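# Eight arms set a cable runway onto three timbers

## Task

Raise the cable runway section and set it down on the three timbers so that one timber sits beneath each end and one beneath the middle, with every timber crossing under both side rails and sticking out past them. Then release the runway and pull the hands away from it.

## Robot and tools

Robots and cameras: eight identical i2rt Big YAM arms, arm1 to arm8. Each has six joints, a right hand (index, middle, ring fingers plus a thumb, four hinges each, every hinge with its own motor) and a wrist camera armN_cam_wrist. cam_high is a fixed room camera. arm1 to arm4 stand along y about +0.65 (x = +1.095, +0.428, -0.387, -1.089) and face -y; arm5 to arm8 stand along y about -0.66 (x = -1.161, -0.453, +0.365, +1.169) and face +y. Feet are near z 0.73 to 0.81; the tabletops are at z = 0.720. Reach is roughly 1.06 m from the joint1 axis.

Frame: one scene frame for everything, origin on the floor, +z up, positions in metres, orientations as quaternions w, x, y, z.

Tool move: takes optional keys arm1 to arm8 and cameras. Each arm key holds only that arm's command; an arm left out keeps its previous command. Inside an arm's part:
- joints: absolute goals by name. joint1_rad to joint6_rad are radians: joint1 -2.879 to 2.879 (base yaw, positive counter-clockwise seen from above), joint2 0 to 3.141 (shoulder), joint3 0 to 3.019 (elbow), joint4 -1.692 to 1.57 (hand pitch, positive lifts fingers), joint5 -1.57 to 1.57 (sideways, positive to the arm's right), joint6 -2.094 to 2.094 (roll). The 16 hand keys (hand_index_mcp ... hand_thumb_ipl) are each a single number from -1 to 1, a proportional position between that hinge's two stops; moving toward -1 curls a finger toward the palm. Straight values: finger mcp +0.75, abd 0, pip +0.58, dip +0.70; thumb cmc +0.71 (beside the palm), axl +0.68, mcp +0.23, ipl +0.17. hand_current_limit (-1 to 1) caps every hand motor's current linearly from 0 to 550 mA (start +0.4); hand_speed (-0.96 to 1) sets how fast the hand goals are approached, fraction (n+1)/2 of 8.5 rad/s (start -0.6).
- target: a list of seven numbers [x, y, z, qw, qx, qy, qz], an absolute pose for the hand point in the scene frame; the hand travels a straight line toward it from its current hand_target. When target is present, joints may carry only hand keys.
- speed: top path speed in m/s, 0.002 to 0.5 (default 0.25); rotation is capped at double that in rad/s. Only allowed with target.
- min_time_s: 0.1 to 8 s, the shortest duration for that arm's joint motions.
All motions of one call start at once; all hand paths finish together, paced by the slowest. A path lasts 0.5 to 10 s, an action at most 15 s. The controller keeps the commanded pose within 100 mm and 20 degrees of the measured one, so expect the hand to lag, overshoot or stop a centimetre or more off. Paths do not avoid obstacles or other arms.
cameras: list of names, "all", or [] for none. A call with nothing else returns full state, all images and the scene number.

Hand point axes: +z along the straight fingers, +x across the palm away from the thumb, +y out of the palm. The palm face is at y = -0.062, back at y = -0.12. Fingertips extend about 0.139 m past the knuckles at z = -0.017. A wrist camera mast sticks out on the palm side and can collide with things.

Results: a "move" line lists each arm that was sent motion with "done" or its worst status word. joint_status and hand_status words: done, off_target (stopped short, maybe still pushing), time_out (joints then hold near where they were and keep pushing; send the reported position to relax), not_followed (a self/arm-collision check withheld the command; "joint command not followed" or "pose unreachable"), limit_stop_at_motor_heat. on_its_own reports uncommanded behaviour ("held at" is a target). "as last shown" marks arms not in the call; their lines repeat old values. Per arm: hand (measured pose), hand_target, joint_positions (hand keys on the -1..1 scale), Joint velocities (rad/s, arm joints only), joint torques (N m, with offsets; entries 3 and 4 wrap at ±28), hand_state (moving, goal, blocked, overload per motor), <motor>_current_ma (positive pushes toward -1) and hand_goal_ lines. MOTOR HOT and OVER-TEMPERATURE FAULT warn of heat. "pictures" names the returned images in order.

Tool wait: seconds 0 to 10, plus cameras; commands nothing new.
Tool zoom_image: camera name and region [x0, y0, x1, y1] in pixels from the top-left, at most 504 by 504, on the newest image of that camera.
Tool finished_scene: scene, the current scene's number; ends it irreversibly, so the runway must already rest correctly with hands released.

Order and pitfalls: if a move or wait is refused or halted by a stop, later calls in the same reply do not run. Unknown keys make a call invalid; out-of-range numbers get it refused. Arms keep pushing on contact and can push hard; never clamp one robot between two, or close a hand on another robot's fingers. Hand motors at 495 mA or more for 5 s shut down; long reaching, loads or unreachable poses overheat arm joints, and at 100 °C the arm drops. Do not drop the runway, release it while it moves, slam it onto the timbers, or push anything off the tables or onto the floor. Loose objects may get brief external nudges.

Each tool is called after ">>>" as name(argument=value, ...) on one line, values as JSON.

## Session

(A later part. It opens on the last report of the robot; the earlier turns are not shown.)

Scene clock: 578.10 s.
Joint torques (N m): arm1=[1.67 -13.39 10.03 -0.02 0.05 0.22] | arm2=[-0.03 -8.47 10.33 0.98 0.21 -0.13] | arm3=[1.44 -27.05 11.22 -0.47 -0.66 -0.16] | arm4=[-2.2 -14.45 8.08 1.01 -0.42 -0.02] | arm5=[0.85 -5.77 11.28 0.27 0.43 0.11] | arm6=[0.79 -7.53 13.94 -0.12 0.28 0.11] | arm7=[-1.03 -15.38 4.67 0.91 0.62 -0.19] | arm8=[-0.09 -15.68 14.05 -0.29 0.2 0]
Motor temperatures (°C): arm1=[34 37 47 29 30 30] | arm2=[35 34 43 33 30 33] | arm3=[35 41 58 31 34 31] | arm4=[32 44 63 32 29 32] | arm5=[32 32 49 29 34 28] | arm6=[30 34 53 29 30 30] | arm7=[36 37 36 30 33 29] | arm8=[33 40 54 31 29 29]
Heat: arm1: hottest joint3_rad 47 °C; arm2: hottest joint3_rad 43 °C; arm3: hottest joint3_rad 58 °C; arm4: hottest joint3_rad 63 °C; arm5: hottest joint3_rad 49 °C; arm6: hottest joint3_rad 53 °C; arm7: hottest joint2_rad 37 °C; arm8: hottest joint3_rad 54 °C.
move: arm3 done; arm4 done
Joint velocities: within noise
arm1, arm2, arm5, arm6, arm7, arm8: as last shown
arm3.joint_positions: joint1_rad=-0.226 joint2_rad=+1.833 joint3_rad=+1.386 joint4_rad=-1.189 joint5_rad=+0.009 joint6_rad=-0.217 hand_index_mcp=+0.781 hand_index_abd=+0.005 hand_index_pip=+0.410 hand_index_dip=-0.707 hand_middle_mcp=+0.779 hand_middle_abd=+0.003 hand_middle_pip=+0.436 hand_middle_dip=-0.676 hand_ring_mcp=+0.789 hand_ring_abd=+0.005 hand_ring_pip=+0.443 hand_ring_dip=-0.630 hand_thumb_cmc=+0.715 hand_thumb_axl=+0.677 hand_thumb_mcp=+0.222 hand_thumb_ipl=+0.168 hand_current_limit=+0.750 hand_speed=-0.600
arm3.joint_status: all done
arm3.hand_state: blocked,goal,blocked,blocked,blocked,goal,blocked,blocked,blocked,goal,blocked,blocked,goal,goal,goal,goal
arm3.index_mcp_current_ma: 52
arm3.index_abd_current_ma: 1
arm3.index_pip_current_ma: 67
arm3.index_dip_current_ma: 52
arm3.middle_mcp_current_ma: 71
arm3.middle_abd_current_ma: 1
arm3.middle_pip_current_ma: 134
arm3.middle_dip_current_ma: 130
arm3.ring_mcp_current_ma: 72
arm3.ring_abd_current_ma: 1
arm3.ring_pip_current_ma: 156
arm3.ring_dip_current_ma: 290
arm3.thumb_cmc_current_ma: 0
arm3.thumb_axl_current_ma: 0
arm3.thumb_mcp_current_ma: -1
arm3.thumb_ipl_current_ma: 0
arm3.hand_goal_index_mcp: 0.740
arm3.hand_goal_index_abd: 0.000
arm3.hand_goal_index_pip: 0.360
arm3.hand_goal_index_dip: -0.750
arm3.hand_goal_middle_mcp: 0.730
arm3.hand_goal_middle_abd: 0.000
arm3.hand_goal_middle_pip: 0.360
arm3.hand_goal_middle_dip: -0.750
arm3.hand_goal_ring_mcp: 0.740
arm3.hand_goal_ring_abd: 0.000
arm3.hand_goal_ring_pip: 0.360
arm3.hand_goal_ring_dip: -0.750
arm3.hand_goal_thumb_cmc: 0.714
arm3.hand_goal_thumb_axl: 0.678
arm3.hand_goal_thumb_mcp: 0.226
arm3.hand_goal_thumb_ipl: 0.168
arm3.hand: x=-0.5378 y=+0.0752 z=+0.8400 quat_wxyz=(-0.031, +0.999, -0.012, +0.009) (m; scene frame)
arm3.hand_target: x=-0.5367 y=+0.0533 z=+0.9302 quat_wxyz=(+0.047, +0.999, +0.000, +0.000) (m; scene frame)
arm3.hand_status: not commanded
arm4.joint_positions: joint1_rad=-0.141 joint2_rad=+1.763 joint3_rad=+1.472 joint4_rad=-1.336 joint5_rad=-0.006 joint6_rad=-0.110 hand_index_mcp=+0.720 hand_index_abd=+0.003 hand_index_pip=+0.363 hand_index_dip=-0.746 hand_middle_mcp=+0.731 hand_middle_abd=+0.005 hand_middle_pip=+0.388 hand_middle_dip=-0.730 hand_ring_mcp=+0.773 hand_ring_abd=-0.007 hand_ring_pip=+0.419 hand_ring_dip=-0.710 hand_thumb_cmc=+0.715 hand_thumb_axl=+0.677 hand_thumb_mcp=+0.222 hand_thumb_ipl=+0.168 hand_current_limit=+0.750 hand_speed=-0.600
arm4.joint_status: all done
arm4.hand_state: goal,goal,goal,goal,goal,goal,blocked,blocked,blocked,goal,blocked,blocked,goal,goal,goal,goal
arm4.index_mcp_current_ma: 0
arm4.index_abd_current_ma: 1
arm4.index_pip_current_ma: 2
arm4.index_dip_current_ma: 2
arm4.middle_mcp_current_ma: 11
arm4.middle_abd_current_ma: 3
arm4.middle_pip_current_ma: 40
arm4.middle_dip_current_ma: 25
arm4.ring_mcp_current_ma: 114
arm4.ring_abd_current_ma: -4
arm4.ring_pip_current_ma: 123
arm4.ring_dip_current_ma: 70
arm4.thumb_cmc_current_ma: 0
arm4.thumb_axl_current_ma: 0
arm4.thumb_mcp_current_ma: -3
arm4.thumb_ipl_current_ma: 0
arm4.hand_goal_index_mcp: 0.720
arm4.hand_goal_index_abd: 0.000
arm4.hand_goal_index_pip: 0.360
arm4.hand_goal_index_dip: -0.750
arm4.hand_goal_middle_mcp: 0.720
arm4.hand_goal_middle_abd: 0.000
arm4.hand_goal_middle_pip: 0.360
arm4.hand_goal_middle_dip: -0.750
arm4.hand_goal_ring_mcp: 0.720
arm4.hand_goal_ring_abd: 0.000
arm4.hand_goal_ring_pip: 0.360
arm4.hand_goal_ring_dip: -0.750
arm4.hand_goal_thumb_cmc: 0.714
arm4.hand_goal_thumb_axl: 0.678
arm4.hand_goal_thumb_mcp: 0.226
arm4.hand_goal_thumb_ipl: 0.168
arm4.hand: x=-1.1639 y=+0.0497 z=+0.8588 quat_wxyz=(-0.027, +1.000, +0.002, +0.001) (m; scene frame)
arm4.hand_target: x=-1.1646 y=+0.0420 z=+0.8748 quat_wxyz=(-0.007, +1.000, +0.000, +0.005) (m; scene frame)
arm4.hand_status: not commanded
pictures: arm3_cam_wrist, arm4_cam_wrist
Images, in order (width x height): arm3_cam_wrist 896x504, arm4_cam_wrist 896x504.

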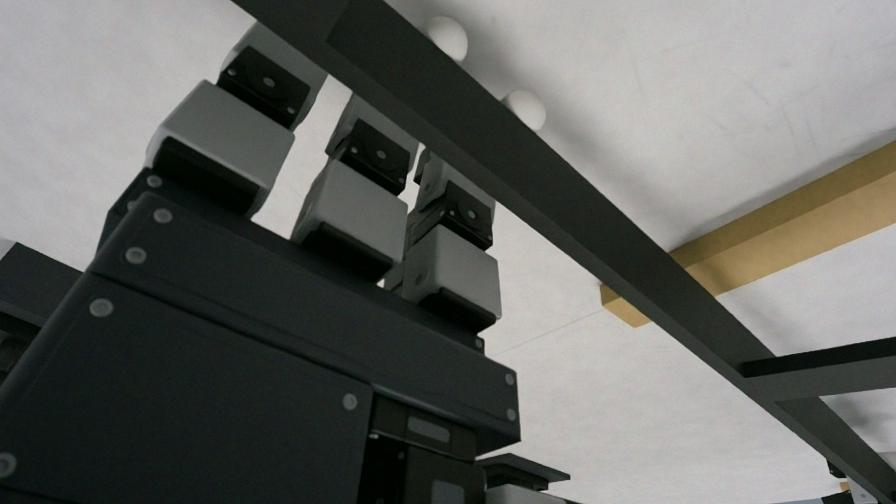

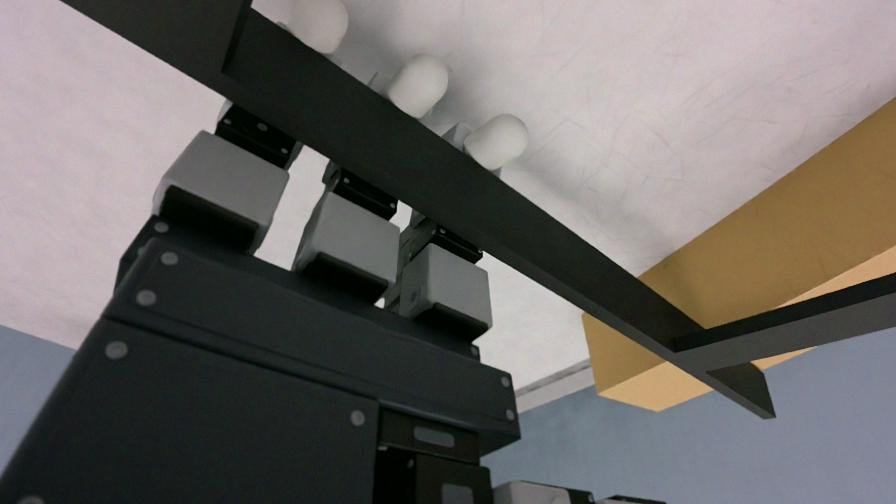

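>>> move(arm4={"joints": {"joint2_rad": 1.80, "joint3_rad": 1.48}, "min_time_s": 1.5}, arm3={"joints": {"joint2_rad": 1.78, "joint3_rad": 1.42}, "min_time_s": 1.5}, cameras=["arm4_cam_wrist", "arm3_cam_wrist"])

Scene clock: 584.40 s.
Joint torques (N m): arm1=[2.02 -13.16 10.09 0.08 0.05 0.2] | arm2=[0.73 -8.06 10.04 0.9 0.15 -0.14] | arm3=[1.55 -22.89 9.83 -0.54 -0.66 -0.16] | arm4=[-2.14 -11.87 7.31 0.96 -0.11 -0.02] | arm5=[0.26 -5.54 11.63 0.43 0.44 0.11] | arm6=[0.91 -7.59 13.98 -0.12 0.29 0.11] | arm7=[-1.14 -15.56 4.66 0.91 0.62 -0.19] | arm8=[0.21 -15.97 13.75 -0.23 0.19 0.06]
Motor temperatures (°C): arm1=[34 37 47 29 30 30] | arm2=[35 34 43 33 30 33] | arm3=[35 42 57 31 34 31] | arm4=[32 44 60 32 29 32] | arm5=[32 32 51 29 33 28] | arm6=[30 33 53 29 30 30] | arm7=[36 37 36 30 33 29] | arm8=[33 40 54 31 29 29]
Heat: arm1: hottest joint3_rad 47 °C; arm2: hottest joint3_rad 43 °C; arm3: hottest joint3_rad 57 °C; arm4: hottest joint3_rad 60 °C; arm5: hottest joint3_rad 51 °C; arm6: hottest joint3_rad 53 °C; arm7: hottest joint2_rad 37 °C; arm8: hottest joint3_rad 54 °C.
move: arm3 done; arm4 done
Joint velocities: within noise
arm1, arm2, arm5, arm6, arm7, arm8: as last shown
arm3.joint_positions: joint1_rad=-0.226 joint2_rad=+1.839 joint3_rad=+1.385 joint4_rad=-1.189 joint5_rad=+0.009 joint6_rad=-0.217 hand_index_mcp=+0.775 hand_index_abd=+0.005 hand_index_pip=+0.396 hand_index_dip=-0.727 hand_middle_mcp=+0.776 hand_middle_abd=+0.003 hand_middle_pip=+0.418 hand_middle_dip=-0.693 hand_ring_mcp=+0.782 hand_ring_abd=+0.005 hand_ring_pip=+0.439 hand_ring_dip=-0.660 hand_thumb_cmc=+0.715 hand_thumb_axl=+0.677 hand_thumb_mcp=+0.222 hand_thumb_ipl=+0.168 hand_current_limit=+0.750 hand_speed=-0.600
arm3.joint_status: all done
arm3.hand_state: blocked,goal,blocked,blocked,blocked,goal,blocked,blocked,blocked,goal,blocked,blocked,goal,goal,goal,goal
arm3.index_mcp_current_ma: 40
arm3.index_abd_current_ma: 1
arm3.index_pip_current_ma: 38
arm3.index_dip_current_ma: 18
arm3.middle_mcp_current_ma: 64
arm3.middle_abd_current_ma: 1
arm3.middle_pip_current_ma: 84
arm3.middle_dip_current_ma: 82
arm3.ring_mcp_current_ma: 55
arm3.ring_abd_current_ma: 1
arm3.ring_pip_current_ma: 142
arm3.ring_dip_current_ma: 179
arm3.thumb_cmc_current_ma: 0
arm3.thumb_axl_current_ma: 0
arm3.thumb_mcp_current_ma: -1
arm3.thumb_ipl_current_ma: 0
arm3.hand_goal_index_mcp: 0.740
arm3.hand_goal_index_abd: 0.000
arm3.hand_goal_index_pip: 0.360
arm3.hand_goal_index_dip: -0.750
arm3.hand_goal_middle_mcp: 0.730
arm3.hand_goal_middle_abd: 0.000
arm3.hand_goal_middle_pip: 0.360
arm3.hand_goal_middle_dip: -0.750
arm3.hand_goal_ring_mcp: 0.740
arm3.hand_goal_ring_abd: 0.000
arm3.hand_goal_ring_pip: 0.360
arm3.hand_goal_ring_dip: -0.750
arm3.hand_goal_thumb_cmc: 0.714
arm3.hand_goal_thumb_axl: 0.678
arm3.hand_goal_thumb_mcp: 0.226
arm3.hand_goal_thumb_ipl: 0.168
arm3.on_its_own: hand_ring_dip moved -0.030 toward your old target -0.750
arm3.hand: x=-0.5376 y=+0.0758 z=+0.8359 quat_wxyz=(-0.035, +0.999, -0.012, +0.010) (m; scene frame)
arm3.hand_target: x=-0.5344 y=+0.0603 z=+0.8848 quat_wxyz=(+0.008, +1.000, +0.000, +0.009) (m; scene frame)
arm3.hand_status: not commanded
arm4.joint_positions: joint1_rad=-0.141 joint2_rad=+1.777 joint3_rad=+1.472 joint4_rad=-1.336 joint5_rad=-0.014 joint6_rad=-0.110 hand_index_mcp=+0.720 hand_index_abd=+0.003 hand_index_pip=+0.363 hand_index_dip=-0.746 hand_middle_mcp=+0.721 hand_middle_abd=+0.003 hand_middle_pip=+0.364 hand_middle_dip=-0.747 hand_ring_mcp=+0.721 hand_ring_abd=-0.001 hand_ring_pip=+0.364 hand_ring_dip=-0.747 hand_thumb_cmc=+0.715 hand_thumb_axl=+0.677 hand_thumb_mcp=+0.222 hand_thumb_ipl=+0.168 hand_current_limit=+0.750 hand_speed=-0.600
arm4.joint_status: all done
arm4.hand_state: goal,goal,goal,goal,goal,goal,goal,goal,goal,goal,goal,goal,goal,goal,goal,goal
arm4.index_mcp_current_ma: 0
arm4.index_abd_current_ma: 1
arm4.index_pip_current_ma: 2
arm4.index_dip_current_ma: 2
arm4.middle_mcp_current_ma: 1
arm4.middle_abd_current_ma: 1
arm4.middle_pip_current_ma: 2
arm4.middle_dip_current_ma: 2
arm4.ring_mcp_current_ma: 1
arm4.ring_abd_current_ma: 0
arm4.ring_pip_current_ma: 2
arm4.ring_dip_current_ma: 2
arm4.thumb_cmc_current_ma: 0
arm4.thumb_axl_current_ma: 0
arm4.thumb_mcp_current_ma: -3
arm4.thumb_ipl_current_ma: 0
arm4.hand_goal_index_mcp: 0.720
arm4.hand_goal_index_abd: 0.000
arm4.hand_goal_index_pip: 0.360
arm4.hand_goal_index_dip: -0.750
arm4.hand_goal_middle_mcp: 0.720
arm4.hand_goal_middle_abd: 0.000
arm4.hand_goal_middle_pip: 0.360
arm4.hand_goal_middle_dip: -0.750
arm4.hand_goal_ring_mcp: 0.720
arm4.hand_goal_ring_abd: 0.000
arm4.hand_goal_ring_pip: 0.360
arm4.hand_goal_ring_dip: -0.750
arm4.hand_goal_thumb_cmc: 0.714
arm4.hand_goal_thumb_axl: 0.678
arm4.hand_goal_thumb_mcp: 0.226
arm4.hand_goal_thumb_ipl: 0.168
arm4.on_its_own: hand_middle_pip moved -0.024 to your old target +0.360; hand_ring_pip moved -0.055 to your old target +0.360; hand_ring_dip moved -0.037 to your old target -0.750
arm4.hand: x=-1.1627 y=+0.0497 z=+0.8508 quat_wxyz=(-0.033, +0.999, +0.001, +0.005) (m; scene frame)
arm4.hand_target: x=-1.1646 y=+0.0457 z=+0.8412 quat_wxyz=(-0.037, +0.999, -0.001, +0.008) (m; scene frame)
arm4.hand_status: not commanded
pictures: arm3_cam_wrist, arm4_cam_wrist
Images, in order (width x height): arm3_cam_wrist 896x504, arm4_cam_wrist 896x504.

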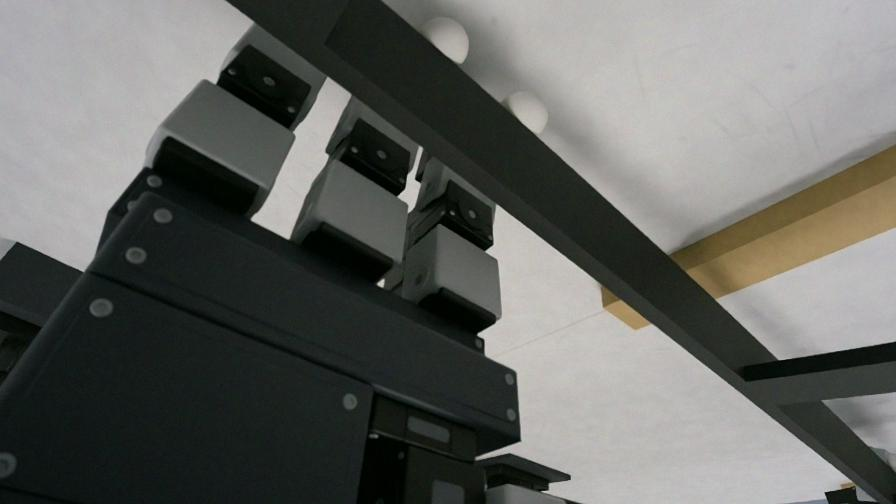

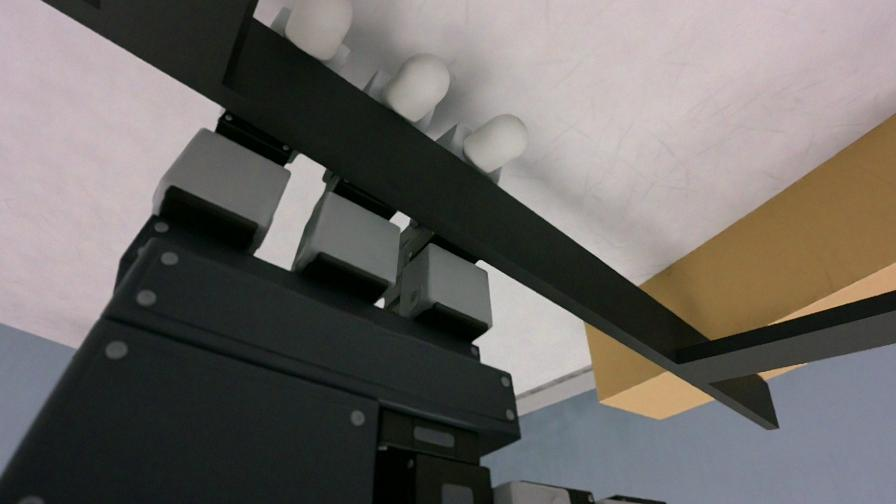

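>>> move(cameras=["cam_high"], arm4={"joints": {"joint2_rad": 1.80}})

>>> zoom_image(camera="cam_high", region=[180, 160, 432, 380])

>>> zoom_image(camera="cam_high", region=[420, 120, 700, 340])

Scene clock: 586.07 s.
Joint torques (N m): arm1=[1.73 -13.57 10.06 -0.01 0.05 0.22] | arm2=[-0.21 -8.47 10.04 1.11 0.15 -0.15] | arm3=[1.32 -22.89 9.77 -0.5 -0.66 -0.17] | arm4=[-2.2 -11.81 7.32 0.99 -0.11 -0.02] | arm5=[0.62 -4.78 11.58 0.46 0.43 0.11] | arm6=[0.91 -7.47 13.97 -0.1 0.28 0.11] | arm7=[-1.14 -15.44 4.7 0.92 0.62 -0.19] | arm8=[1.2 -15.56 13.67 -0.29 0.14 0]
Motor temperatures (°C): arm1=[34 37 47 29 30 30] | arm2=[35 34 43 33 30 33] | arm3=[35 42 56 31 34 31] | arm4=[32 43 59 32 29 32] | arm5=[32 32 51 29 33 28] | arm6=[30 33 53 29 30 30] | arm7=[36 37 36 30 33 29] | arm8=[33 40 54 31 29 29]
Heat: arm1: hottest joint3_rad 47 °C; arm2: hottest joint3_rad 43 °C; arm3: hottest joint3_rad 56 °C; arm4: hottest joint3_rad 59 °C; arm5: hottest joint3_rad 51 °C; arm6: hottest joint3_rad 53 °C; arm7: hottest joint2_rad 37 °C; arm8: hottest joint3_rad 54 °C.
move: arm4 done
Joint velocities: within noise
arm1, arm2, arm5, arm6, arm7, arm8: as last shown
arm3.joint_positions: joint1_rad=-0.226 joint2_rad=+1.839 joint3_rad=+1.385 joint4_rad=-1.189 joint5_rad=+0.009 joint6_rad=-0.217 hand_index_mcp=+0.775 hand_index_abd=+0.005 hand_index_pip=+0.396 hand_index_dip=-0.727 hand_middle_mcp=+0.776 hand_middle_abd=+0.003 hand_middle_pip=+0.418 hand_middle_dip=-0.693 hand_ring_mcp=+0.782 hand_ring_abd=+0.005 hand_ring_pip=+0.439 hand_ring_dip=-0.660 hand_thumb_cmc=+0.715 hand_thumb_axl=+0.677 hand_thumb_mcp=+0.222 hand_thumb_ipl=+0.168 hand_current_limit=+0.750 hand_speed=-0.600
arm3.joint_status: not commanded
arm3.hand_state: blocked,goal,blocked,blocked,blocked,goal,blocked,blocked,blocked,goal,blocked,blocked,goal,goal,goal,goal
arm3.index_mcp_current_ma: 40
arm3.index_abd_current_ma: 1
arm3.index_pip_current_ma: 38
arm3.index_dip_current_ma: 18
arm3.middle_mcp_current_ma: 64
arm3.middle_abd_current_ma: 1
arm3.middle_pip_current_ma: 84
arm3.middle_dip_current_ma: 82
arm3.ring_mcp_current_ma: 55
arm3.ring_abd_current_ma: 1
arm3.ring_pip_current_ma: 142
arm3.ring_dip_current_ma: 179
arm3.thumb_cmc_current_ma: 0
arm3.thumb_axl_current_ma: 0
arm3.thumb_mcp_current_ma: -1
arm3.thumb_ipl_current_ma: 0
arm3.hand_goal_index_mcp: 0.740
arm3.hand_goal_index_abd: 0.000
arm3.hand_goal_index_pip: 0.360
arm3.hand_goal_index_dip: -0.750
arm3.hand_goal_middle_mcp: 0.730
arm3.hand_goal_middle_abd: 0.000
arm3.hand_goal_middle_pip: 0.360
arm3.hand_goal_middle_dip: -0.750
arm3.hand_goal_ring_mcp: 0.740
arm3.hand_goal_ring_abd: 0.000
arm3.hand_goal_ring_pip: 0.360
arm3.hand_goal_ring_dip: -0.750
arm3.hand_goal_thumb_cmc: 0.714
arm3.hand_goal_thumb_axl: 0.678
arm3.hand_goal_thumb_mcp: 0.226
arm3.hand_goal_thumb_ipl: 0.168
arm3.hand: x=-0.5376 y=+0.0758 z=+0.8359 quat_wxyz=(-0.035, +0.999, -0.012, +0.010) (m; scene frame)
arm3.hand_target: x=-0.5344 y=+0.0603 z=+0.8848 quat_wxyz=(+0.008, +1.000, +0.000, +0.009) (m; scene frame)
arm3.hand_status: not commanded
arm4.joint_positions: joint1_rad=-0.141 joint2_rad=+1.777 joint3_rad=+1.472 joint4_rad=-1.336 joint5_rad=-0.014 joint6_rad=-0.110 hand_index_mcp=+0.720 hand_index_abd=+0.003 hand_index_pip=+0.363 hand_index_dip=-0.746 hand_middle_mcp=+0.721 hand_middle_abd=+0.003 hand_middle_pip=+0.364 hand_middle_dip=-0.747 hand_ring_mcp=+0.721 hand_ring_abd=-0.001 hand_ring_pip=+0.364 hand_ring_dip=-0.747 hand_thumb_cmc=+0.715 hand_thumb_axl=+0.677 hand_thumb_mcp=+0.222 hand_thumb_ipl=+0.168 hand_current_limit=+0.750 hand_speed=-0.600
arm4.joint_status: all done
arm4.hand_state: goal,goal,goal,goal,goal,goal,goal,goal,goal,goal,goal,goal,goal,goal,goal,goal
arm4.index_mcp_current_ma: 0
arm4.index_abd_current_ma: 1
arm4.index_pip_current_ma: 2
arm4.index_dip_current_ma: 2
arm4.middle_mcp_current_ma: 1
arm4.middle_abd_current_ma: 1
arm4.middle_pip_current_ma: 2
arm4.middle_dip_current_ma: 2
arm4.ring_mcp_current_ma: 1
arm4.ring_abd_current_ma: 0
arm4.ring_pip_current_ma: 2
arm4.ring_dip_current_ma: 2
arm4.thumb_cmc_current_ma: 0
arm4.thumb_axl_current_ma: 0
arm4.thumb_mcp_current_ma: -3
arm4.thumb_ipl_current_ma: 0
arm4.hand_goal_index_mcp: 0.720
arm4.hand_goal_index_abd: 0.000
arm4.hand_goal_index_pip: 0.360
arm4.hand_goal_index_dip: -0.750
arm4.hand_goal_middle_mcp: 0.720
arm4.hand_goal_middle_abd: 0.000
arm4.hand_goal_middle_pip: 0.360
arm4.hand_goal_middle_dip: -0.750
arm4.hand_goal_ring_mcp: 0.720
arm4.hand_goal_ring_abd: 0.000
arm4.hand_goal_ring_pip: 0.360
arm4.hand_goal_ring_dip: -0.750
arm4.hand_goal_thumb_cmc: 0.714
arm4.hand_goal_thumb_axl: 0.678
arm4.hand_goal_thumb_mcp: 0.226
arm4.hand_goal_thumb_ipl: 0.168
arm4.hand: x=-1.1627 y=+0.0497 z=+0.8508 quat_wxyz=(-0.033, +0.999, +0.001, +0.005) (m; scene frame)
arm4.hand_target: x=-1.1646 y=+0.0457 z=+0.8412 quat_wxyz=(-0.037, +0.999, -0.001, +0.008) (m; scene frame)
arm4.hand_status: not commanded
pictures: cam_high
Images, in order (width x height): cam_high 896x504.

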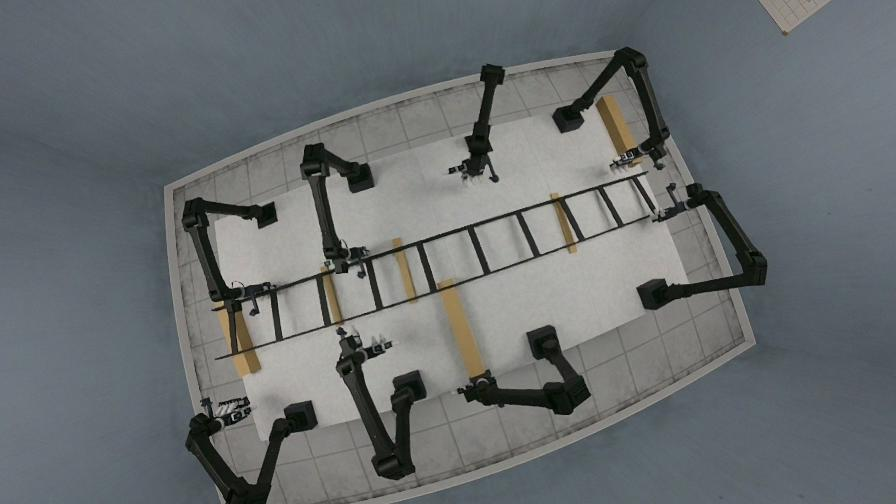

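Scaled by 2.000.

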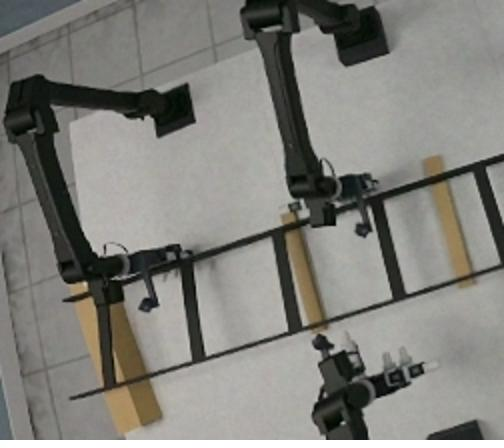

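Scaled by 1.800.

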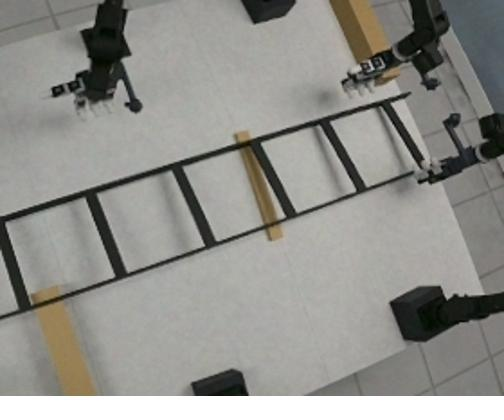

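>>> move(arm2={"target": [0.32, 0.19, 0.90, 0.01, 1, 0, 0], "speed": 0.2, "joints": {"hand_index_mcp": 0.754, "hand_middle_mcp": 0.754, "hand_ring_mcp": 0.754, "hand_index_pip": -0.75, "hand_middle_pip": -0.75, "hand_ring_pip": -0.75, "hand_index_dip": 0.48, "hand_middle_dip": 0.48, "hand_ring_dip": 0.48}}, cameras=["arm2_cam_wrist"])

Scene clock: 590.63 s.
Joint torques (N m): arm1=[1.73 -13.33 10.04 -0.06 0.06 0.21] | arm2=[-0.21 -10.4 10.78 0.92 0.09 0.06] | arm3=[1.38 -22.89 9.84 -0.51 -0.65 -0.17] | arm4=[-2.14 -11.87 7.31 0.98 -0.11 -0.02] | arm5=[1.03 -5.19 11.4 0.4 0.44 0.14] | arm6=[0.85 -7.53 13.96 -0.13 0.28 0.11] | arm7=[-1.08 -15.44 4.66 0.94 0.63 -0.19] | arm8=[0.03 -15.85 13.91 -0.21 0.17 0.04]
Motor temperatures (°C): arm1=[34 37 47 29 30 30] | arm2=[35 34 43 33 30 33] | arm3=[35 42 55 31 34 31] | arm4=[32 43 58 32 29 32] | arm5=[32 32 53 28 33 28] | arm6=[30 33 53 29 30 30] | arm7=[36 37 36 30 33 29] | arm8=[33 40 54 31 29 29]
Heat: arm1: hottest joint3_rad 47 °C; arm2: hottest joint3_rad 43 °C; arm3: hottest joint3_rad 55 °C; arm4: hottest joint3_rad 58 °C; arm5: hottest joint3_rad 53 °C; arm6: hottest joint3_rad 53 °C; arm7: hottest joint2_rad 37 °C; arm8: hottest joint3_rad 54 °C.
move: arm2 done
Joint velocities: within noise
arm1, arm3, arm4, arm5, arm6, arm7, arm8: as last shown
arm2.joint_positions: joint1_rad=-0.202 joint2_rad=+1.398 joint3_rad=+1.106 joint4_rad=-1.289 joint5_rad=-0.004 joint6_rad=-0.229 hand_index_mcp=+0.755 hand_index_abd=+0.001 hand_index_pip=-0.741 hand_index_dip=+0.477 hand_middle_mcp=+0.755 hand_middle_abd=+0.001 hand_middle_pip=-0.743 hand_middle_dip=+0.478 hand_ring_mcp=+0.755 hand_ring_abd=+0.001 hand_ring_pip=-0.743 hand_ring_dip=+0.477 hand_thumb_cmc=+0.715 hand_thumb_axl=+0.677 hand_thumb_mcp=+0.224 hand_thumb_ipl=+0.168 hand_current_limit=+0.750 hand_speed=-0.600
arm2.joint_status: all done
arm2.hand_state: goal,goal,goal,goal,goal,goal,goal,goal,goal,goal,goal,goal,goal,goal,goal,goal
arm2.index_mcp_current_ma: 0
arm2.index_abd_current_ma: 0
arm2.index_pip_current_ma: 10
arm2.index_dip_current_ma: -2
arm2.middle_mcp_current_ma: 0
arm2.middle_abd_current_ma: 0
arm2.middle_pip_current_ma: 9
arm2.middle_dip_current_ma: -2
arm2.ring_mcp_current_ma: 0
arm2.ring_abd_current_ma: 0
arm2.ring_pip_current_ma: 8
arm2.ring_dip_current_ma: -2
arm2.thumb_cmc_current_ma: 0
arm2.thumb_axl_current_ma: 0
arm2.thumb_mcp_current_ma: -3
arm2.thumb_ipl_current_ma: 0
arm2.hand_goal_index_mcp: 0.754
arm2.hand_goal_index_abd: 0.000
arm2.hand_goal_index_pip: -0.750
arm2.hand_goal_index_dip: 0.480
arm2.hand_goal_middle_mcp: 0.754
arm2.hand_goal_middle_abd: 0.000
arm2.hand_goal_middle_pip: -0.750
arm2.hand_goal_middle_dip: 0.480
arm2.hand_goal_ring_mcp: 0.754
arm2.hand_goal_ring_abd: 0.000
arm2.hand_goal_ring_pip: -0.750
arm2.hand_goal_ring_dip: 0.480
arm2.hand_goal_thumb_cmc: 0.714
arm2.hand_goal_thumb_axl: 0.678
arm2.hand_goal_thumb_mcp: 0.226
arm2.hand_goal_thumb_ipl: 0.168
arm2.hand: x=+0.3207 y=+0.1982 z=+0.8960 quat_wxyz=(+0.002, +1.000, +0.003, +0.002) (m; scene frame)
arm2.hand_target: x=+0.3200 y=+0.1901 z=+0.9001 quat_wxyz=(+0.010, +1.000, +0.000, +0.000) (m; scene frame)
arm2.hand_status: done (0.009 m and 1.0 deg from the pose sent, 0.135 m and 1.8 deg at the start)
pictures: arm2_cam_wrist
Images, in order (width x height): arm2_cam_wrist 896x504.

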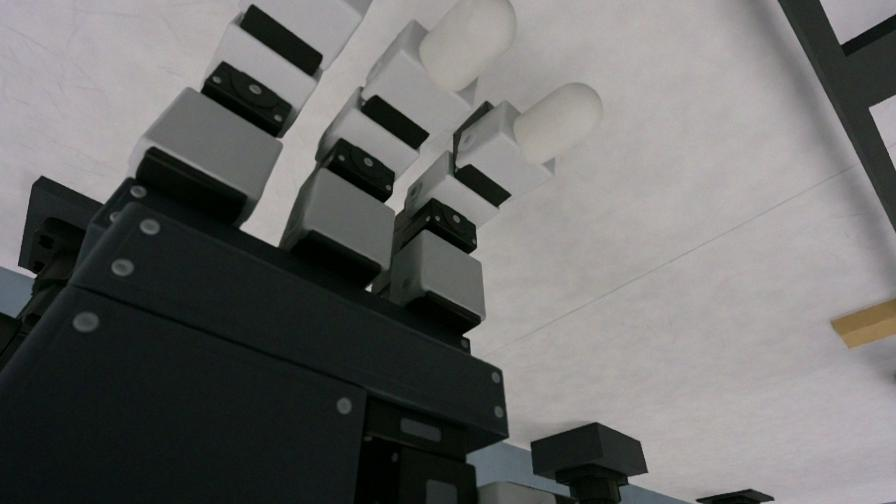

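>>> move(cameras=["cam_high","arm7_cam_wrist","arm2_cam_wrist","arm3_cam_wrist"])

Scene clock: 594.70 s.
Joint torques (N m): arm1=[1.73 -13.27 10.02 -0.09 0.04 0.21] | arm2=[0.15 -10.05 10.91 1.03 0.06 0.05] | arm3=[1.44 -23 9.83 -0.53 -0.65 -0.14] | arm4=[-2.2 -11.93 7.32 0.99 -0.11 -0.02] | arm5=[0.85 -4.84 11.32 0.2 0.41 0.13] | arm6=[0.79 -7.53 13.98 -0.09 0.28 0.11] | arm7=[-1.03 -15.38 4.7 0.94 0.62 -0.19] | arm8=[0.56 -15.56 14.2 -0.23 0.1 0.03]
Motor temperatures (°C): arm1=[34 37 48 29 30 30] | arm2=[35 34 43 33 30 33] | arm3=[35 42 55 31 34 31] | arm4=[32 43 56 32 29 32] | arm5=[32 32 53 28 33 28] | arm6=[30 33 53 29 30 30] | arm7=[36 37 36 30 33 29] | arm8=[33 40 54 31 29 29]
Heat: arm1: hottest joint3_rad 48 °C; arm2: hottest joint3_rad 43 °C; arm3: hottest joint3_rad 55 °C; arm4: hottest joint3_rad 56 °C; arm5: hottest joint3_rad 53 °C; arm6: hottest joint3_rad 53 °C; arm7: hottest joint2_rad 37 °C; arm8: hottest joint3_rad 54 °C.
Joint velocities: within noise
arm1.joint_positions: joint1_rad=+0.212 joint2_rad=+1.633 joint3_rad=+1.289 joint4_rad=-1.254 joint5_rad=+0.002 joint6_rad=+0.237 hand_index_mcp=+0.752 hand_index_abd=-0.003 hand_index_pip=+0.573 hand_index_dip=-0.577 hand_middle_mcp=+0.751 hand_middle_abd=-0.003 hand_middle_pip=+0.574 hand_middle_dip=-0.577 hand_ring_mcp=+0.752 hand_ring_abd=-0.003 hand_ring_pip=+0.574 hand_ring_dip=-0.577 hand_thumb_cmc=+0.714 hand_thumb_axl=+0.677 hand_thumb_mcp=+0.222 hand_thumb_ipl=+0.168 hand_current_limit=+0.400 hand_speed=-0.600
arm1.joint_status: not commanded
arm1.hand_state: goal,goal,goal,goal,goal,goal,goal,goal,goal,goal,goal,goal,goal,goal,goal,goal
arm1.index_mcp_current_ma: -5
arm1.index_abd_current_ma: -6
arm1.index_pip_current_ma: -5
arm1.index_dip_current_ma: 7
arm1.middle_mcp_current_ma: -5
arm1.middle_abd_current_ma: -5
arm1.middle_pip_current_ma: -5
arm1.middle_dip_current_ma: 7
arm1.ring_mcp_current_ma: -5
arm1.ring_abd_current_ma: -5
arm1.ring_pip_current_ma: -4
arm1.ring_dip_current_ma: 6
arm1.thumb_cmc_current_ma: -1
arm1.thumb_axl_current_ma: -1
arm1.thumb_mcp_current_ma: -12
arm1.thumb_ipl_current_ma: -1
arm1.hand_goal_index_mcp: 0.754
arm1.hand_goal_index_abd: 0.000
arm1.hand_goal_index_pip: 0.576
arm1.hand_goal_index_dip: -0.580
arm1.hand_goal_middle_mcp: 0.754
arm1.hand_goal_middle_abd: 0.000
arm1.hand_goal_middle_pip: 0.576
arm1.hand_goal_middle_dip: -0.580
arm1.hand_goal_ring_mcp: 0.754
arm1.hand_goal_ring_abd: 0.000
arm1.hand_goal_ring_pip: 0.576
arm1.hand_goal_ring_dip: -0.580
arm1.hand_goal_thumb_cmc: 0.714
arm1.hand_goal_thumb_axl: 0.678
arm1.hand_goal_thumb_mcp: 0.226
arm1.hand_goal_thumb_ipl: 0.168
arm1.hand: x=+1.1831 y=+0.1107 z=+0.9349 quat_wxyz=(-0.014, +1.000, +0.002, -0.003) (m; scene frame)
arm1.hand_target: x=+1.1898 y=+0.1005 z=+0.9500 quat_wxyz=(+0.000, +1.000, +0.000, +0.000) (m; scene frame)
arm1.hand_status: not commanded
arm2.joint_positions: joint1_rad=-0.202 joint2_rad=+1.398 joint3_rad=+1.106 joint4_rad=-1.289 joint5_rad=-0.004 joint6_rad=-0.229 hand_index_mcp=+0.755 hand_index_abd=+0.001 hand_index_pip=-0.741 hand_index_dip=+0.477 hand_middle_mcp=+0.755 hand_middle_abd=+0.001 hand_middle_pip=-0.743 hand_middle_dip=+0.478 hand_ring_mcp=+0.755 hand_ring_abd=+0.001 hand_ring_pip=-0.743 hand_ring_dip=+0.477 hand_thumb_cmc=+0.715 hand_thumb_axl=+0.677 hand_thumb_mcp=+0.224 hand_thumb_ipl=+0.168 hand_current_limit=+0.750 hand_speed=-0.600
arm2.joint_status: all done
arm2.hand_state: goal,goal,goal,goal,goal,goal,goal,goal,goal,goal,goal,goal,goal,goal,goal,goal
arm2.index_mcp_current_ma: 0
arm2.index_abd_current_ma: 0
arm2.index_pip_current_ma: 10
arm2.index_dip_current_ma: -2
arm2.middle_mcp_current_ma: 0
arm2.middle_abd_current_ma: 0
arm2.middle_pip_current_ma: 9
arm2.middle_dip_current_ma: -2
arm2.ring_mcp_current_ma: 0
arm2.ring_abd_current_ma: 0
arm2.ring_pip_current_ma: 8
arm2.ring_dip_current_ma: -2
arm2.thumb_cmc_current_ma: 0
arm2.thumb_axl_current_ma: 0
arm2.thumb_mcp_current_ma: -3
arm2.thumb_ipl_current_ma: 0
arm2.hand_goal_index_mcp: 0.754
arm2.hand_goal_index_abd: 0.000
arm2.hand_goal_index_pip: -0.750
arm2.hand_goal_index_dip: 0.480
arm2.hand_goal_middle_mcp: 0.754
arm2.hand_goal_middle_abd: 0.000
arm2.hand_goal_middle_pip: -0.750
arm2.hand_goal_middle_dip: 0.480
arm2.hand_goal_ring_mcp: 0.754
arm2.hand_goal_ring_abd: 0.000
arm2.hand_goal_ring_pip: -0.750
arm2.hand_goal_ring_dip: 0.480
arm2.hand_goal_thumb_cmc: 0.714
arm2.hand_goal_thumb_axl: 0.678
arm2.hand_goal_thumb_mcp: 0.226
arm2.hand_goal_thumb_ipl: 0.168
arm2.hand: x=+0.3207 y=+0.1982 z=+0.8960 quat_wxyz=(+0.002, +1.000, +0.003, +0.002) (m; scene frame)
arm2.hand_target: x=+0.3200 y=+0.1901 z=+0.9001 quat_wxyz=(+0.010, +1.000, +0.000, +0.000) (m; scene frame)
arm2.hand_status: done (0.009 m and 1.0 deg from the pose sent, 0.135 m and 1.8 deg at the start)
arm3.joint_positions: joint1_rad=-0.226 joint2_rad=+1.839 joint3_rad=+1.385 joint4_rad=-1.189 joint5_rad=+0.009 joint6_rad=-0.217 hand_index_mcp=+0.775 hand_index_abd=+0.005 hand_index_pip=+0.396 hand_index_dip=-0.727 hand_middle_mcp=+0.776 hand_middle_abd=+0.003 hand_middle_pip=+0.418 hand_middle_dip=-0.693 hand_ring_mcp=+0.782 hand_ring_abd=+0.005 hand_ring_pip=+0.439 hand_ring_dip=-0.660 hand_thumb_cmc=+0.715 hand_thumb_axl=+0.677 hand_thumb_mcp=+0.222 hand_thumb_ipl=+0.168 hand_current_limit=+0.750 hand_speed=-0.600
arm3.joint_status: not commanded
arm3.hand_state: blocked,goal,blocked,blocked,blocked,goal,blocked,blocked,blocked,goal,blocked,blocked,goal,goal,goal,goal
arm3.index_mcp_current_ma: 40
arm3.index_abd_current_ma: 1
arm3.index_pip_current_ma: 38
arm3.index_dip_current_ma: 18
arm3.middle_mcp_current_ma: 64
arm3.middle_abd_current_ma: 1
arm3.middle_pip_current_ma: 84
arm3.middle_dip_current_ma: 82
arm3.ring_mcp_current_ma: 55
arm3.ring_abd_current_ma: 1
arm3.ring_pip_current_ma: 142
arm3.ring_dip_current_ma: 179
arm3.thumb_cmc_current_ma: 0
arm3.thumb_axl_current_ma: 0
arm3.thumb_mcp_current_ma: -1
arm3.thumb_ipl_current_ma: 0
arm3.hand_goal_index_mcp: 0.740
arm3.hand_goal_index_abd: 0.000
arm3.hand_goal_index_pip: 0.360
arm3.hand_goal_index_dip: -0.750
arm3.hand_goal_middle_mcp: 0.730
arm3.hand_goal_middle_abd: 0.000
arm3.hand_goal_middle_pip: 0.360
arm3.hand_goal_middle_dip: -0.750
arm3.hand_goal_ring_mcp: 0.740
arm3.hand_goal_ring_abd: 0.000
arm3.hand_goal_ring_pip: 0.360
arm3.hand_goal_ring_dip: -0.750
arm3.hand_goal_thumb_cmc: 0.714
arm3.hand_goal_thumb_axl: 0.678
arm3.hand_goal_thumb_mcp: 0.226
arm3.hand_goal_thumb_ipl: 0.168
arm3.hand: x=-0.5376 y=+0.0758 z=+0.8359 quat_wxyz=(-0.035, +0.999, -0.012, +0.010) (m; scene frame)
arm3.hand_target: x=-0.5344 y=+0.0603 z=+0.8848 quat_wxyz=(+0.008, +1.000, +0.000, +0.009) (m; scene frame)
arm3.hand_status: not commanded
arm4.joint_positions: joint1_rad=-0.141 joint2_rad=+1.777 joint3_rad=+1.472 joint4_rad=-1.336 joint5_rad=-0.014 joint6_rad=-0.110 hand_index_mcp=+0.720 hand_index_abd=+0.003 hand_index_pip=+0.363 hand_index_dip=-0.746 hand_middle_mcp=+0.721 hand_middle_abd=+0.003 hand_middle_pip=+0.364 hand_middle_dip=-0.747 hand_ring_mcp=+0.721 hand_ring_abd=-0.001 hand_ring_pip=+0.364 hand_ring_dip=-0.747 hand_thumb_cmc=+0.715 hand_thumb_axl=+0.677 hand_thumb_mcp=+0.222 hand_thumb_ipl=+0.168 hand_current_limit=+0.750 hand_speed=-0.600
arm4.joint_status: not commanded
arm4.hand_state: goal,goal,goal,goal,goal,goal,goal,goal,goal,goal,goal,goal,goal,goal,goal,goal
arm4.index_mcp_current_ma: 0
arm4.index_abd_current_ma: 1
arm4.index_pip_current_ma: 2
arm4.index_dip_current_ma: 2
arm4.middle_mcp_current_ma: 1
arm4.middle_abd_current_ma: 1
arm4.middle_pip_current_ma: 2
arm4.middle_dip_current_ma: 2
arm4.ring_mcp_current_ma: 1
arm4.ring_abd_current_ma: 0
arm4.ring_pip_current_ma: 2
arm4.ring_dip_current_ma: 2
arm4.thumb_cmc_current_ma: 0
arm4.thumb_axl_current_ma: 0
arm4.thumb_mcp_current_ma: -3
arm4.thumb_ipl_current_ma: 0
arm4.hand_goal_index_mcp: 0.720
arm4.hand_goal_index_abd: 0.000
arm4.hand_goal_index_pip: 0.360
arm4.hand_goal_index_dip: -0.750
arm4.hand_goal_middle_mcp: 0.720
arm4.hand_goal_middle_abd: 0.000
arm4.hand_goal_middle_pip: 0.360
arm4.hand_goal_middle_dip: -0.750
arm4.hand_goal_ring_mcp: 0.720
arm4.hand_goal_ring_abd: 0.000
arm4.hand_goal_ring_pip: 0.360
arm4.hand_goal_ring_dip: -0.750
arm4.hand_goal_thumb_cmc: 0.714
arm4.hand_goal_thumb_axl: 0.678
arm4.hand_goal_thumb_mcp: 0.226
arm4.hand_goal_thumb_ipl: 0.168
arm4.hand: x=-1.1627 y=+0.0497 z=+0.8508 quat_wxyz=(-0.033, +0.999, +0.001, +0.005) (m; scene frame)
arm4.hand_target: x=-1.1646 y=+0.0457 z=+0.8412 quat_wxyz=(-0.037, +0.999, -0.001, +0.008) (m; scene frame)
arm4.hand_status: not commanded
arm5.joint_positions: joint1_rad=+0.930 joint2_rad=+1.079 joint3_rad=+0.828 joint4_rad=-1.358 joint5_rad=-0.008 joint6_rad=+0.891 hand_index_mcp=-0.688 hand_index_abd=+0.000 hand_index_pip=-0.296 hand_index_dip=+0.003 hand_middle_mcp=-0.694 hand_middle_abd=+0.001 hand_middle_pip=-0.302 hand_middle_dip=-0.003 hand_ring_mcp=-0.694 hand_ring_abd=-0.001 hand_ring_pip=-0.302 hand_ring_dip=+0.003 hand_thumb_cmc=+0.698 hand_thumb_axl=+0.676 hand_thumb_mcp=-0.599 hand_thumb_ipl=+0.168 hand_current_limit=+0.750 hand_speed=-0.600
arm5.joint_status: not commanded
arm5.hand_state: goal,goal,goal,goal,goal,goal,goal,goal,goal,goal,goal,goal,goal,goal,goal,goal
arm5.index_mcp_current_ma: 19
arm5.index_abd_current_ma: 0
arm5.index_pip_current_ma: 3
arm5.index_dip_current_ma: 2
arm5.middle_mcp_current_ma: 8
arm5.middle_abd_current_ma: 0
arm5.middle_pip_current_ma: -1
arm5.middle_dip_current_ma: -2
arm5.ring_mcp_current_ma: 7
arm5.ring_abd_current_ma: 0
arm5.ring_pip_current_ma: -2
arm5.ring_dip_current_ma: 2
arm5.thumb_cmc_current_ma: -2
arm5.thumb_axl_current_ma: -2
arm5.thumb_mcp_current_ma: 0
arm5.thumb_ipl_current_ma: 0
arm5.hand_goal_index_mcp: -0.700
arm5.hand_goal_index_abd: 0.000
arm5.hand_goal_index_pip: -0.300
arm5.hand_goal_index_dip: 0.000
arm5.hand_goal_middle_mcp: -0.700
arm5.hand_goal_middle_abd: 0.000
arm5.hand_goal_middle_pip: -0.300
arm5.hand_goal_middle_dip: 0.000
arm5.hand_goal_ring_mcp: -0.700
arm5.hand_goal_ring_abd: 0.000
arm5.hand_goal_ring_pip: -0.300
arm5.hand_goal_ring_dip: 0.000
arm5.hand_goal_thumb_cmc: 0.700
arm5.hand_goal_thumb_axl: 0.678
arm5.hand_goal_thumb_mcp: -0.600
arm5.hand_goal_thumb_ipl: 0.168
arm5.hand: x=-1.3442 y=-0.4084 z=+0.9375 quat_wxyz=(+0.017, +0.002, +1.000, -0.016) (m; scene frame)
arm5.hand_target: x=-1.3593 y=-0.4006 z=+0.9598 quat_wxyz=(+0.000, +0.000, +1.000, +0.000) (m; scene frame)
arm5.hand_status: not commanded
arm6.joint_positions: joint1_rad=+0.180 joint2_rad=+1.233 joint3_rad=+1.035 joint4_rad=-1.448 joint5_rad=-0.003 joint6_rad=+0.206 hand_index_mcp=+0.786 hand_index_abd=+0.002 hand_index_pip=+0.434 hand_index_dip=-0.512 hand_middle_mcp=+0.790 hand_middle_abd=+0.002 hand_middle_pip=+0.434 hand_middle_dip=-0.512 hand_ring_mcp=-0.742 hand_ring_abd=-0.003 hand_ring_pip=+0.966 hand_ring_dip=+0.503 hand_thumb_cmc=+0.713 hand_thumb_axl=+0.677 hand_thumb_mcp=+0.223 hand_thumb_ipl=+0.168 hand_current_limit=+0.750 hand_speed=-0.600
arm6.joint_status: not commanded
arm6.hand_state: goal,goal,goal,goal,goal,goal,goal,goal,goal,goal,overload,goal,goal,goal,goal,goal
arm6.index_mcp_current_ma: -7
arm6.index_abd_current_ma: 2
arm6.index_pip_current_ma: -3
arm6.index_dip_current_ma: -3
arm6.middle_mcp_current_ma: 0
arm6.middle_abd_current_ma: 2
arm6.middle_pip_current_ma: -3
arm6.middle_dip_current_ma: -3
arm6.ring_mcp_current_ma: 17
arm6.ring_abd_current_ma: -3
arm6.ring_pip_current_ma: 0
arm6.ring_dip_current_ma: 5
arm6.thumb_cmc_current_ma: -1
arm6.thumb_axl_current_ma: -1
arm6.thumb_mcp_current_ma: -7
arm6.thumb_ipl_current_ma: 0
arm6.hand_goal_index_mcp: 0.790
arm6.hand_goal_index_abd: 0.000
arm6.hand_goal_index_pip: 0.436
arm6.hand_goal_index_dip: -0.510
arm6.hand_goal_middle_mcp: 0.790
arm6.hand_goal_middle_abd: 0.000
arm6.hand_goal_middle_pip: 0.436
arm6.hand_goal_middle_dip: -0.510
arm6.hand_goal_ring_mcp: -0.750
arm6.hand_goal_ring_abd: 0.000
arm6.hand_goal_ring_pip: 0.576
arm6.hand_goal_ring_dip: 0.500
arm6.hand_goal_thumb_cmc: 0.714
arm6.hand_goal_thumb_axl: 0.678
arm6.hand_goal_thumb_mcp: 0.226
arm6.hand_goal_thumb_ipl: 0.168
arm6.hand: x=-0.4945 y=-0.2666 z=+0.9690 quat_wxyz=(+0.005, +0.000, +0.999, -0.032) (m; scene frame)
arm6.hand_target: x=-0.4997 y=-0.2515 z=+0.9998 quat_wxyz=(+0.000, +0.000, +1.000, +0.000) (m; scene frame)
arm6.hand_status: not commanded
arm7.joint_positions: joint1_rad=+1.726 joint2_rad=+1.771 joint3_rad=+0.961 joint4_rad=-0.772 joint5_rad=-0.020 joint6_rad=-1.469 hand_index_mcp=-0.682 hand_index_abd=+0.000 hand_index_pip=-0.296 hand_index_dip=-0.003 hand_middle_mcp=-0.680 hand_middle_abd=+0.000 hand_middle_pip=-0.297 hand_middle_dip=-0.003 hand_ring_mcp=-0.684 hand_ring_abd=+0.000 hand_ring_pip=-0.297 hand_ring_dip=-0.003 hand_thumb_cmc=+0.713 hand_thumb_axl=+0.677 hand_thumb_mcp=+0.223 hand_thumb_ipl=+0.168 hand_current_limit=+0.750 hand_speed=-0.600
arm7.joint_status: not commanded
arm7.hand_state: goal,goal,goal,goal,goal,goal,goal,goal,goal,goal,goal,goal,goal,goal,goal,goal
arm7.index_mcp_current_ma: 59
arm7.index_abd_current_ma: 0
arm7.index_pip_current_ma: 8
arm7.index_dip_current_ma: -6
arm7.middle_mcp_current_ma: 65
arm7.middle_abd_current_ma: 0
arm7.middle_pip_current_ma: 7
arm7.middle_dip_current_ma: -6
arm7.ring_mcp_current_ma: 49
arm7.ring_abd_current_ma: 1
arm7.ring_pip_current_ma: 7
arm7.ring_dip_current_ma: -5
arm7.thumb_cmc_current_ma: -2
arm7.thumb_axl_current_ma: -1
arm7.thumb_mcp_current_ma: -10
arm7.thumb_ipl_current_ma: -1
arm7.hand_goal_index_mcp: -0.700
arm7.hand_goal_index_abd: 0.000
arm7.hand_goal_index_pip: -0.300
arm7.hand_goal_index_dip: 0.000
arm7.hand_goal_middle_mcp: -0.700
arm7.hand_goal_middle_abd: 0.000
arm7.hand_goal_middle_pip: -0.300
arm7.hand_goal_middle_dip: 0.000
arm7.hand_goal_ring_mcp: -0.700
arm7.hand_goal_ring_abd: 0.000
arm7.hand_goal_ring_pip: -0.300
arm7.hand_goal_ring_dip: 0.000
arm7.hand_goal_thumb_cmc: 0.714
arm7.hand_goal_thumb_axl: 0.678
arm7.hand_goal_thumb_mcp: 0.226
arm7.hand_goal_thumb_ipl: 0.168
arm7.hand: x=-0.0768 y=-0.7870 z=+0.7638 quat_wxyz=(-0.010, -1.000, -0.009, -0.007) (m; scene frame)
arm7.hand_target: x=-0.0797 y=-0.7655 z=+0.7649 quat_wxyz=(+0.000, -1.000, +0.000, +0.000) (m; scene frame)
arm7.hand_status: not commanded
arm8.joint_positions: joint1_rad=-0.393 joint2_rad=+1.717 joint3_rad=+1.354 joint4_rad=-1.259 joint5_rad=+0.012 joint6_rad=-0.348 hand_index_mcp=+0.749 hand_index_abd=+0.003 hand_index_pip=+0.573 hand_index_dip=-0.582 hand_middle_mcp=+0.749 hand_middle_abd=+0.003 hand_middle_pip=+0.573 hand_middle_dip=-0.577 hand_ring_mcp=+0.752 hand_ring_abd=+0.002 hand_ring_pip=+0.574 hand_ring_dip=-0.577 hand_thumb_cmc=+0.715 hand_thumb_axl=+0.677 hand_thumb_mcp=+0.223 hand_thumb_ipl=+0.168 hand_current_limit=+0.400 hand_speed=-0.600
arm8.joint_status: not commanded
arm8.hand_state: goal,goal,goal,goal,goal,goal,goal,goal,goal,goal,goal,goal,goal,goal,goal,goal
arm8.index_mcp_current_ma: -4
arm8.index_abd_current_ma: 1
arm8.index_pip_current_ma: -2
arm8.index_dip_current_ma: -1
arm8.middle_mcp_current_ma: -4
arm8.middle_abd_current_ma: 2
arm8.middle_pip_current_ma: -2
arm8.middle_dip_current_ma: 2
arm8.ring_mcp_current_ma: -1
arm8.ring_abd_current_ma: 1
arm8.ring_pip_current_ma: -1
arm8.ring_dip_current_ma: 2
arm8.thumb_cmc_current_ma: 0
arm8.thumb_axl_current_ma: 0
arm8.thumb_mcp_current_ma: -2
arm8.thumb_ipl_current_ma: 0
arm8.hand_goal_index_mcp: 0.754
arm8.hand_goal_index_abd: 0.000
arm8.hand_goal_index_pip: 0.576
arm8.hand_goal_index_dip: -0.580
arm8.hand_goal_middle_mcp: 0.754
arm8.hand_goal_middle_abd: 0.000
arm8.hand_goal_middle_pip: 0.576
arm8.hand_goal_middle_dip: -0.580
arm8.hand_goal_ring_mcp: 0.754
arm8.hand_goal_ring_abd: 0.000
arm8.hand_goal_ring_pip: 0.576
arm8.hand_goal_ring_dip: -0.580
arm8.hand_goal_thumb_cmc: 0.714
arm8.hand_goal_thumb_axl: 0.678
arm8.hand_goal_thumb_mcp: 0.226
arm8.hand_goal_thumb_ipl: 0.168
arm8.hand: x=+1.3619 y=-0.1148 z=+0.9234 quat_wxyz=(-0.009, -0.001, +1.000, -0.022) (m; scene frame)
arm8.hand_target: x=+1.3721 y=-0.1012 z=+0.9501 quat_wxyz=(+0.000, +0.000, +1.000, +0.000) (m; scene frame)
arm8.hand_status: not commanded
pictures: arm2_cam_wrist, arm3_cam_wrist, arm7_cam_wrist, cam_high
Images, in order (width x height): arm2_cam_wrist 896x504, arm3_cam_wrist 896x504, arm7_cam_wrist 896x504, cam_high 896x504.

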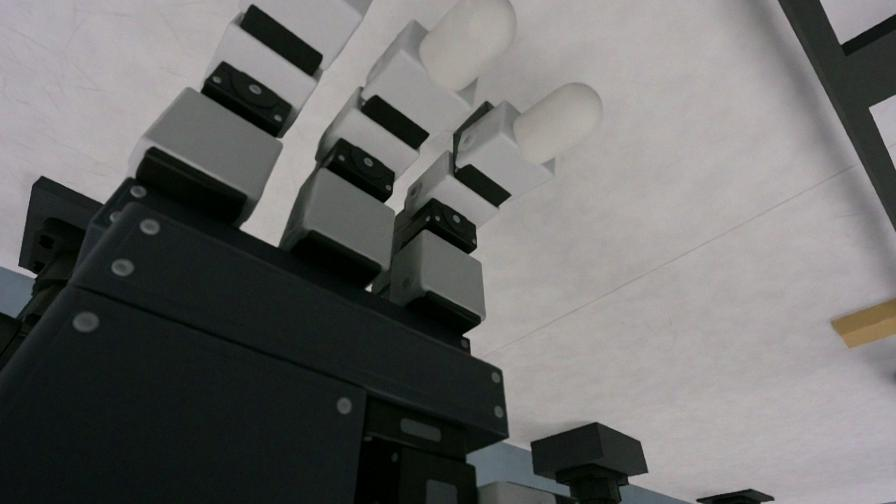

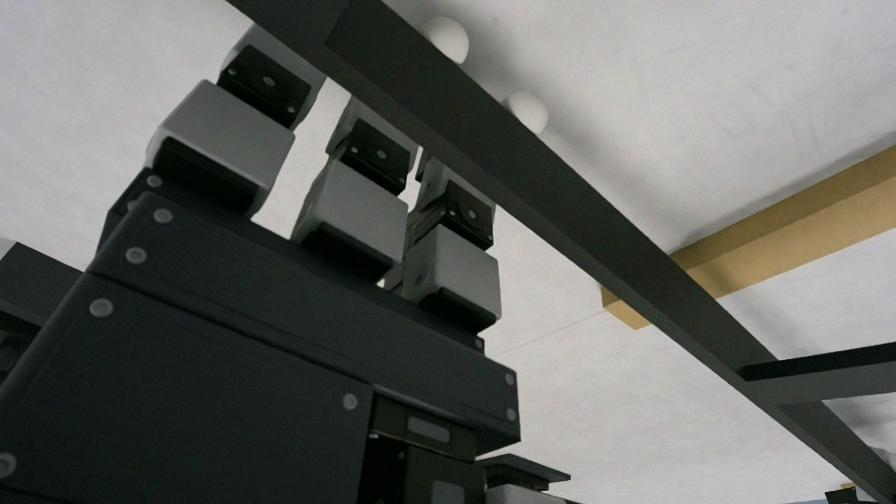

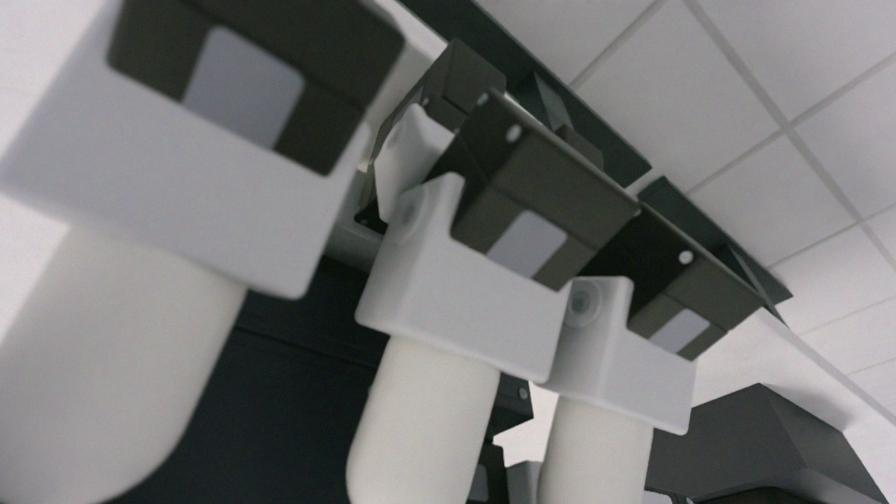

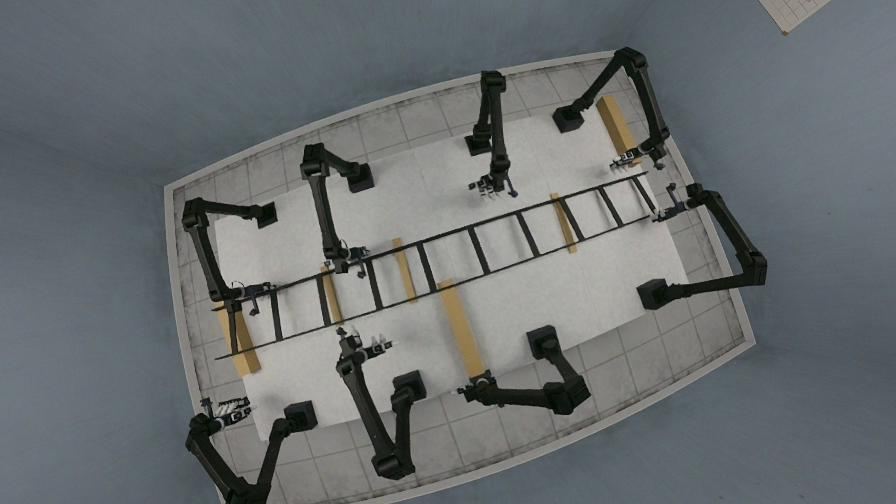

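>>> zoom_image(camera="cam_high", region=[320, 150, 620, 420])

Scaled by 1.680.

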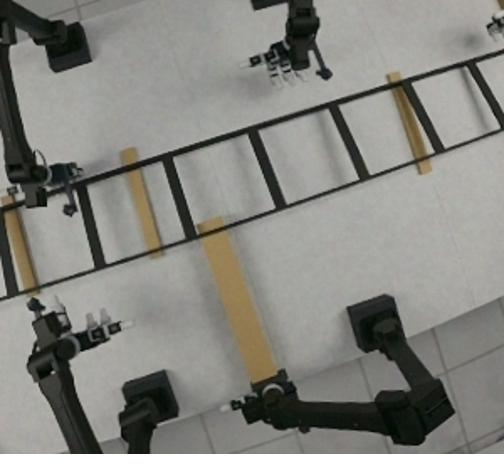

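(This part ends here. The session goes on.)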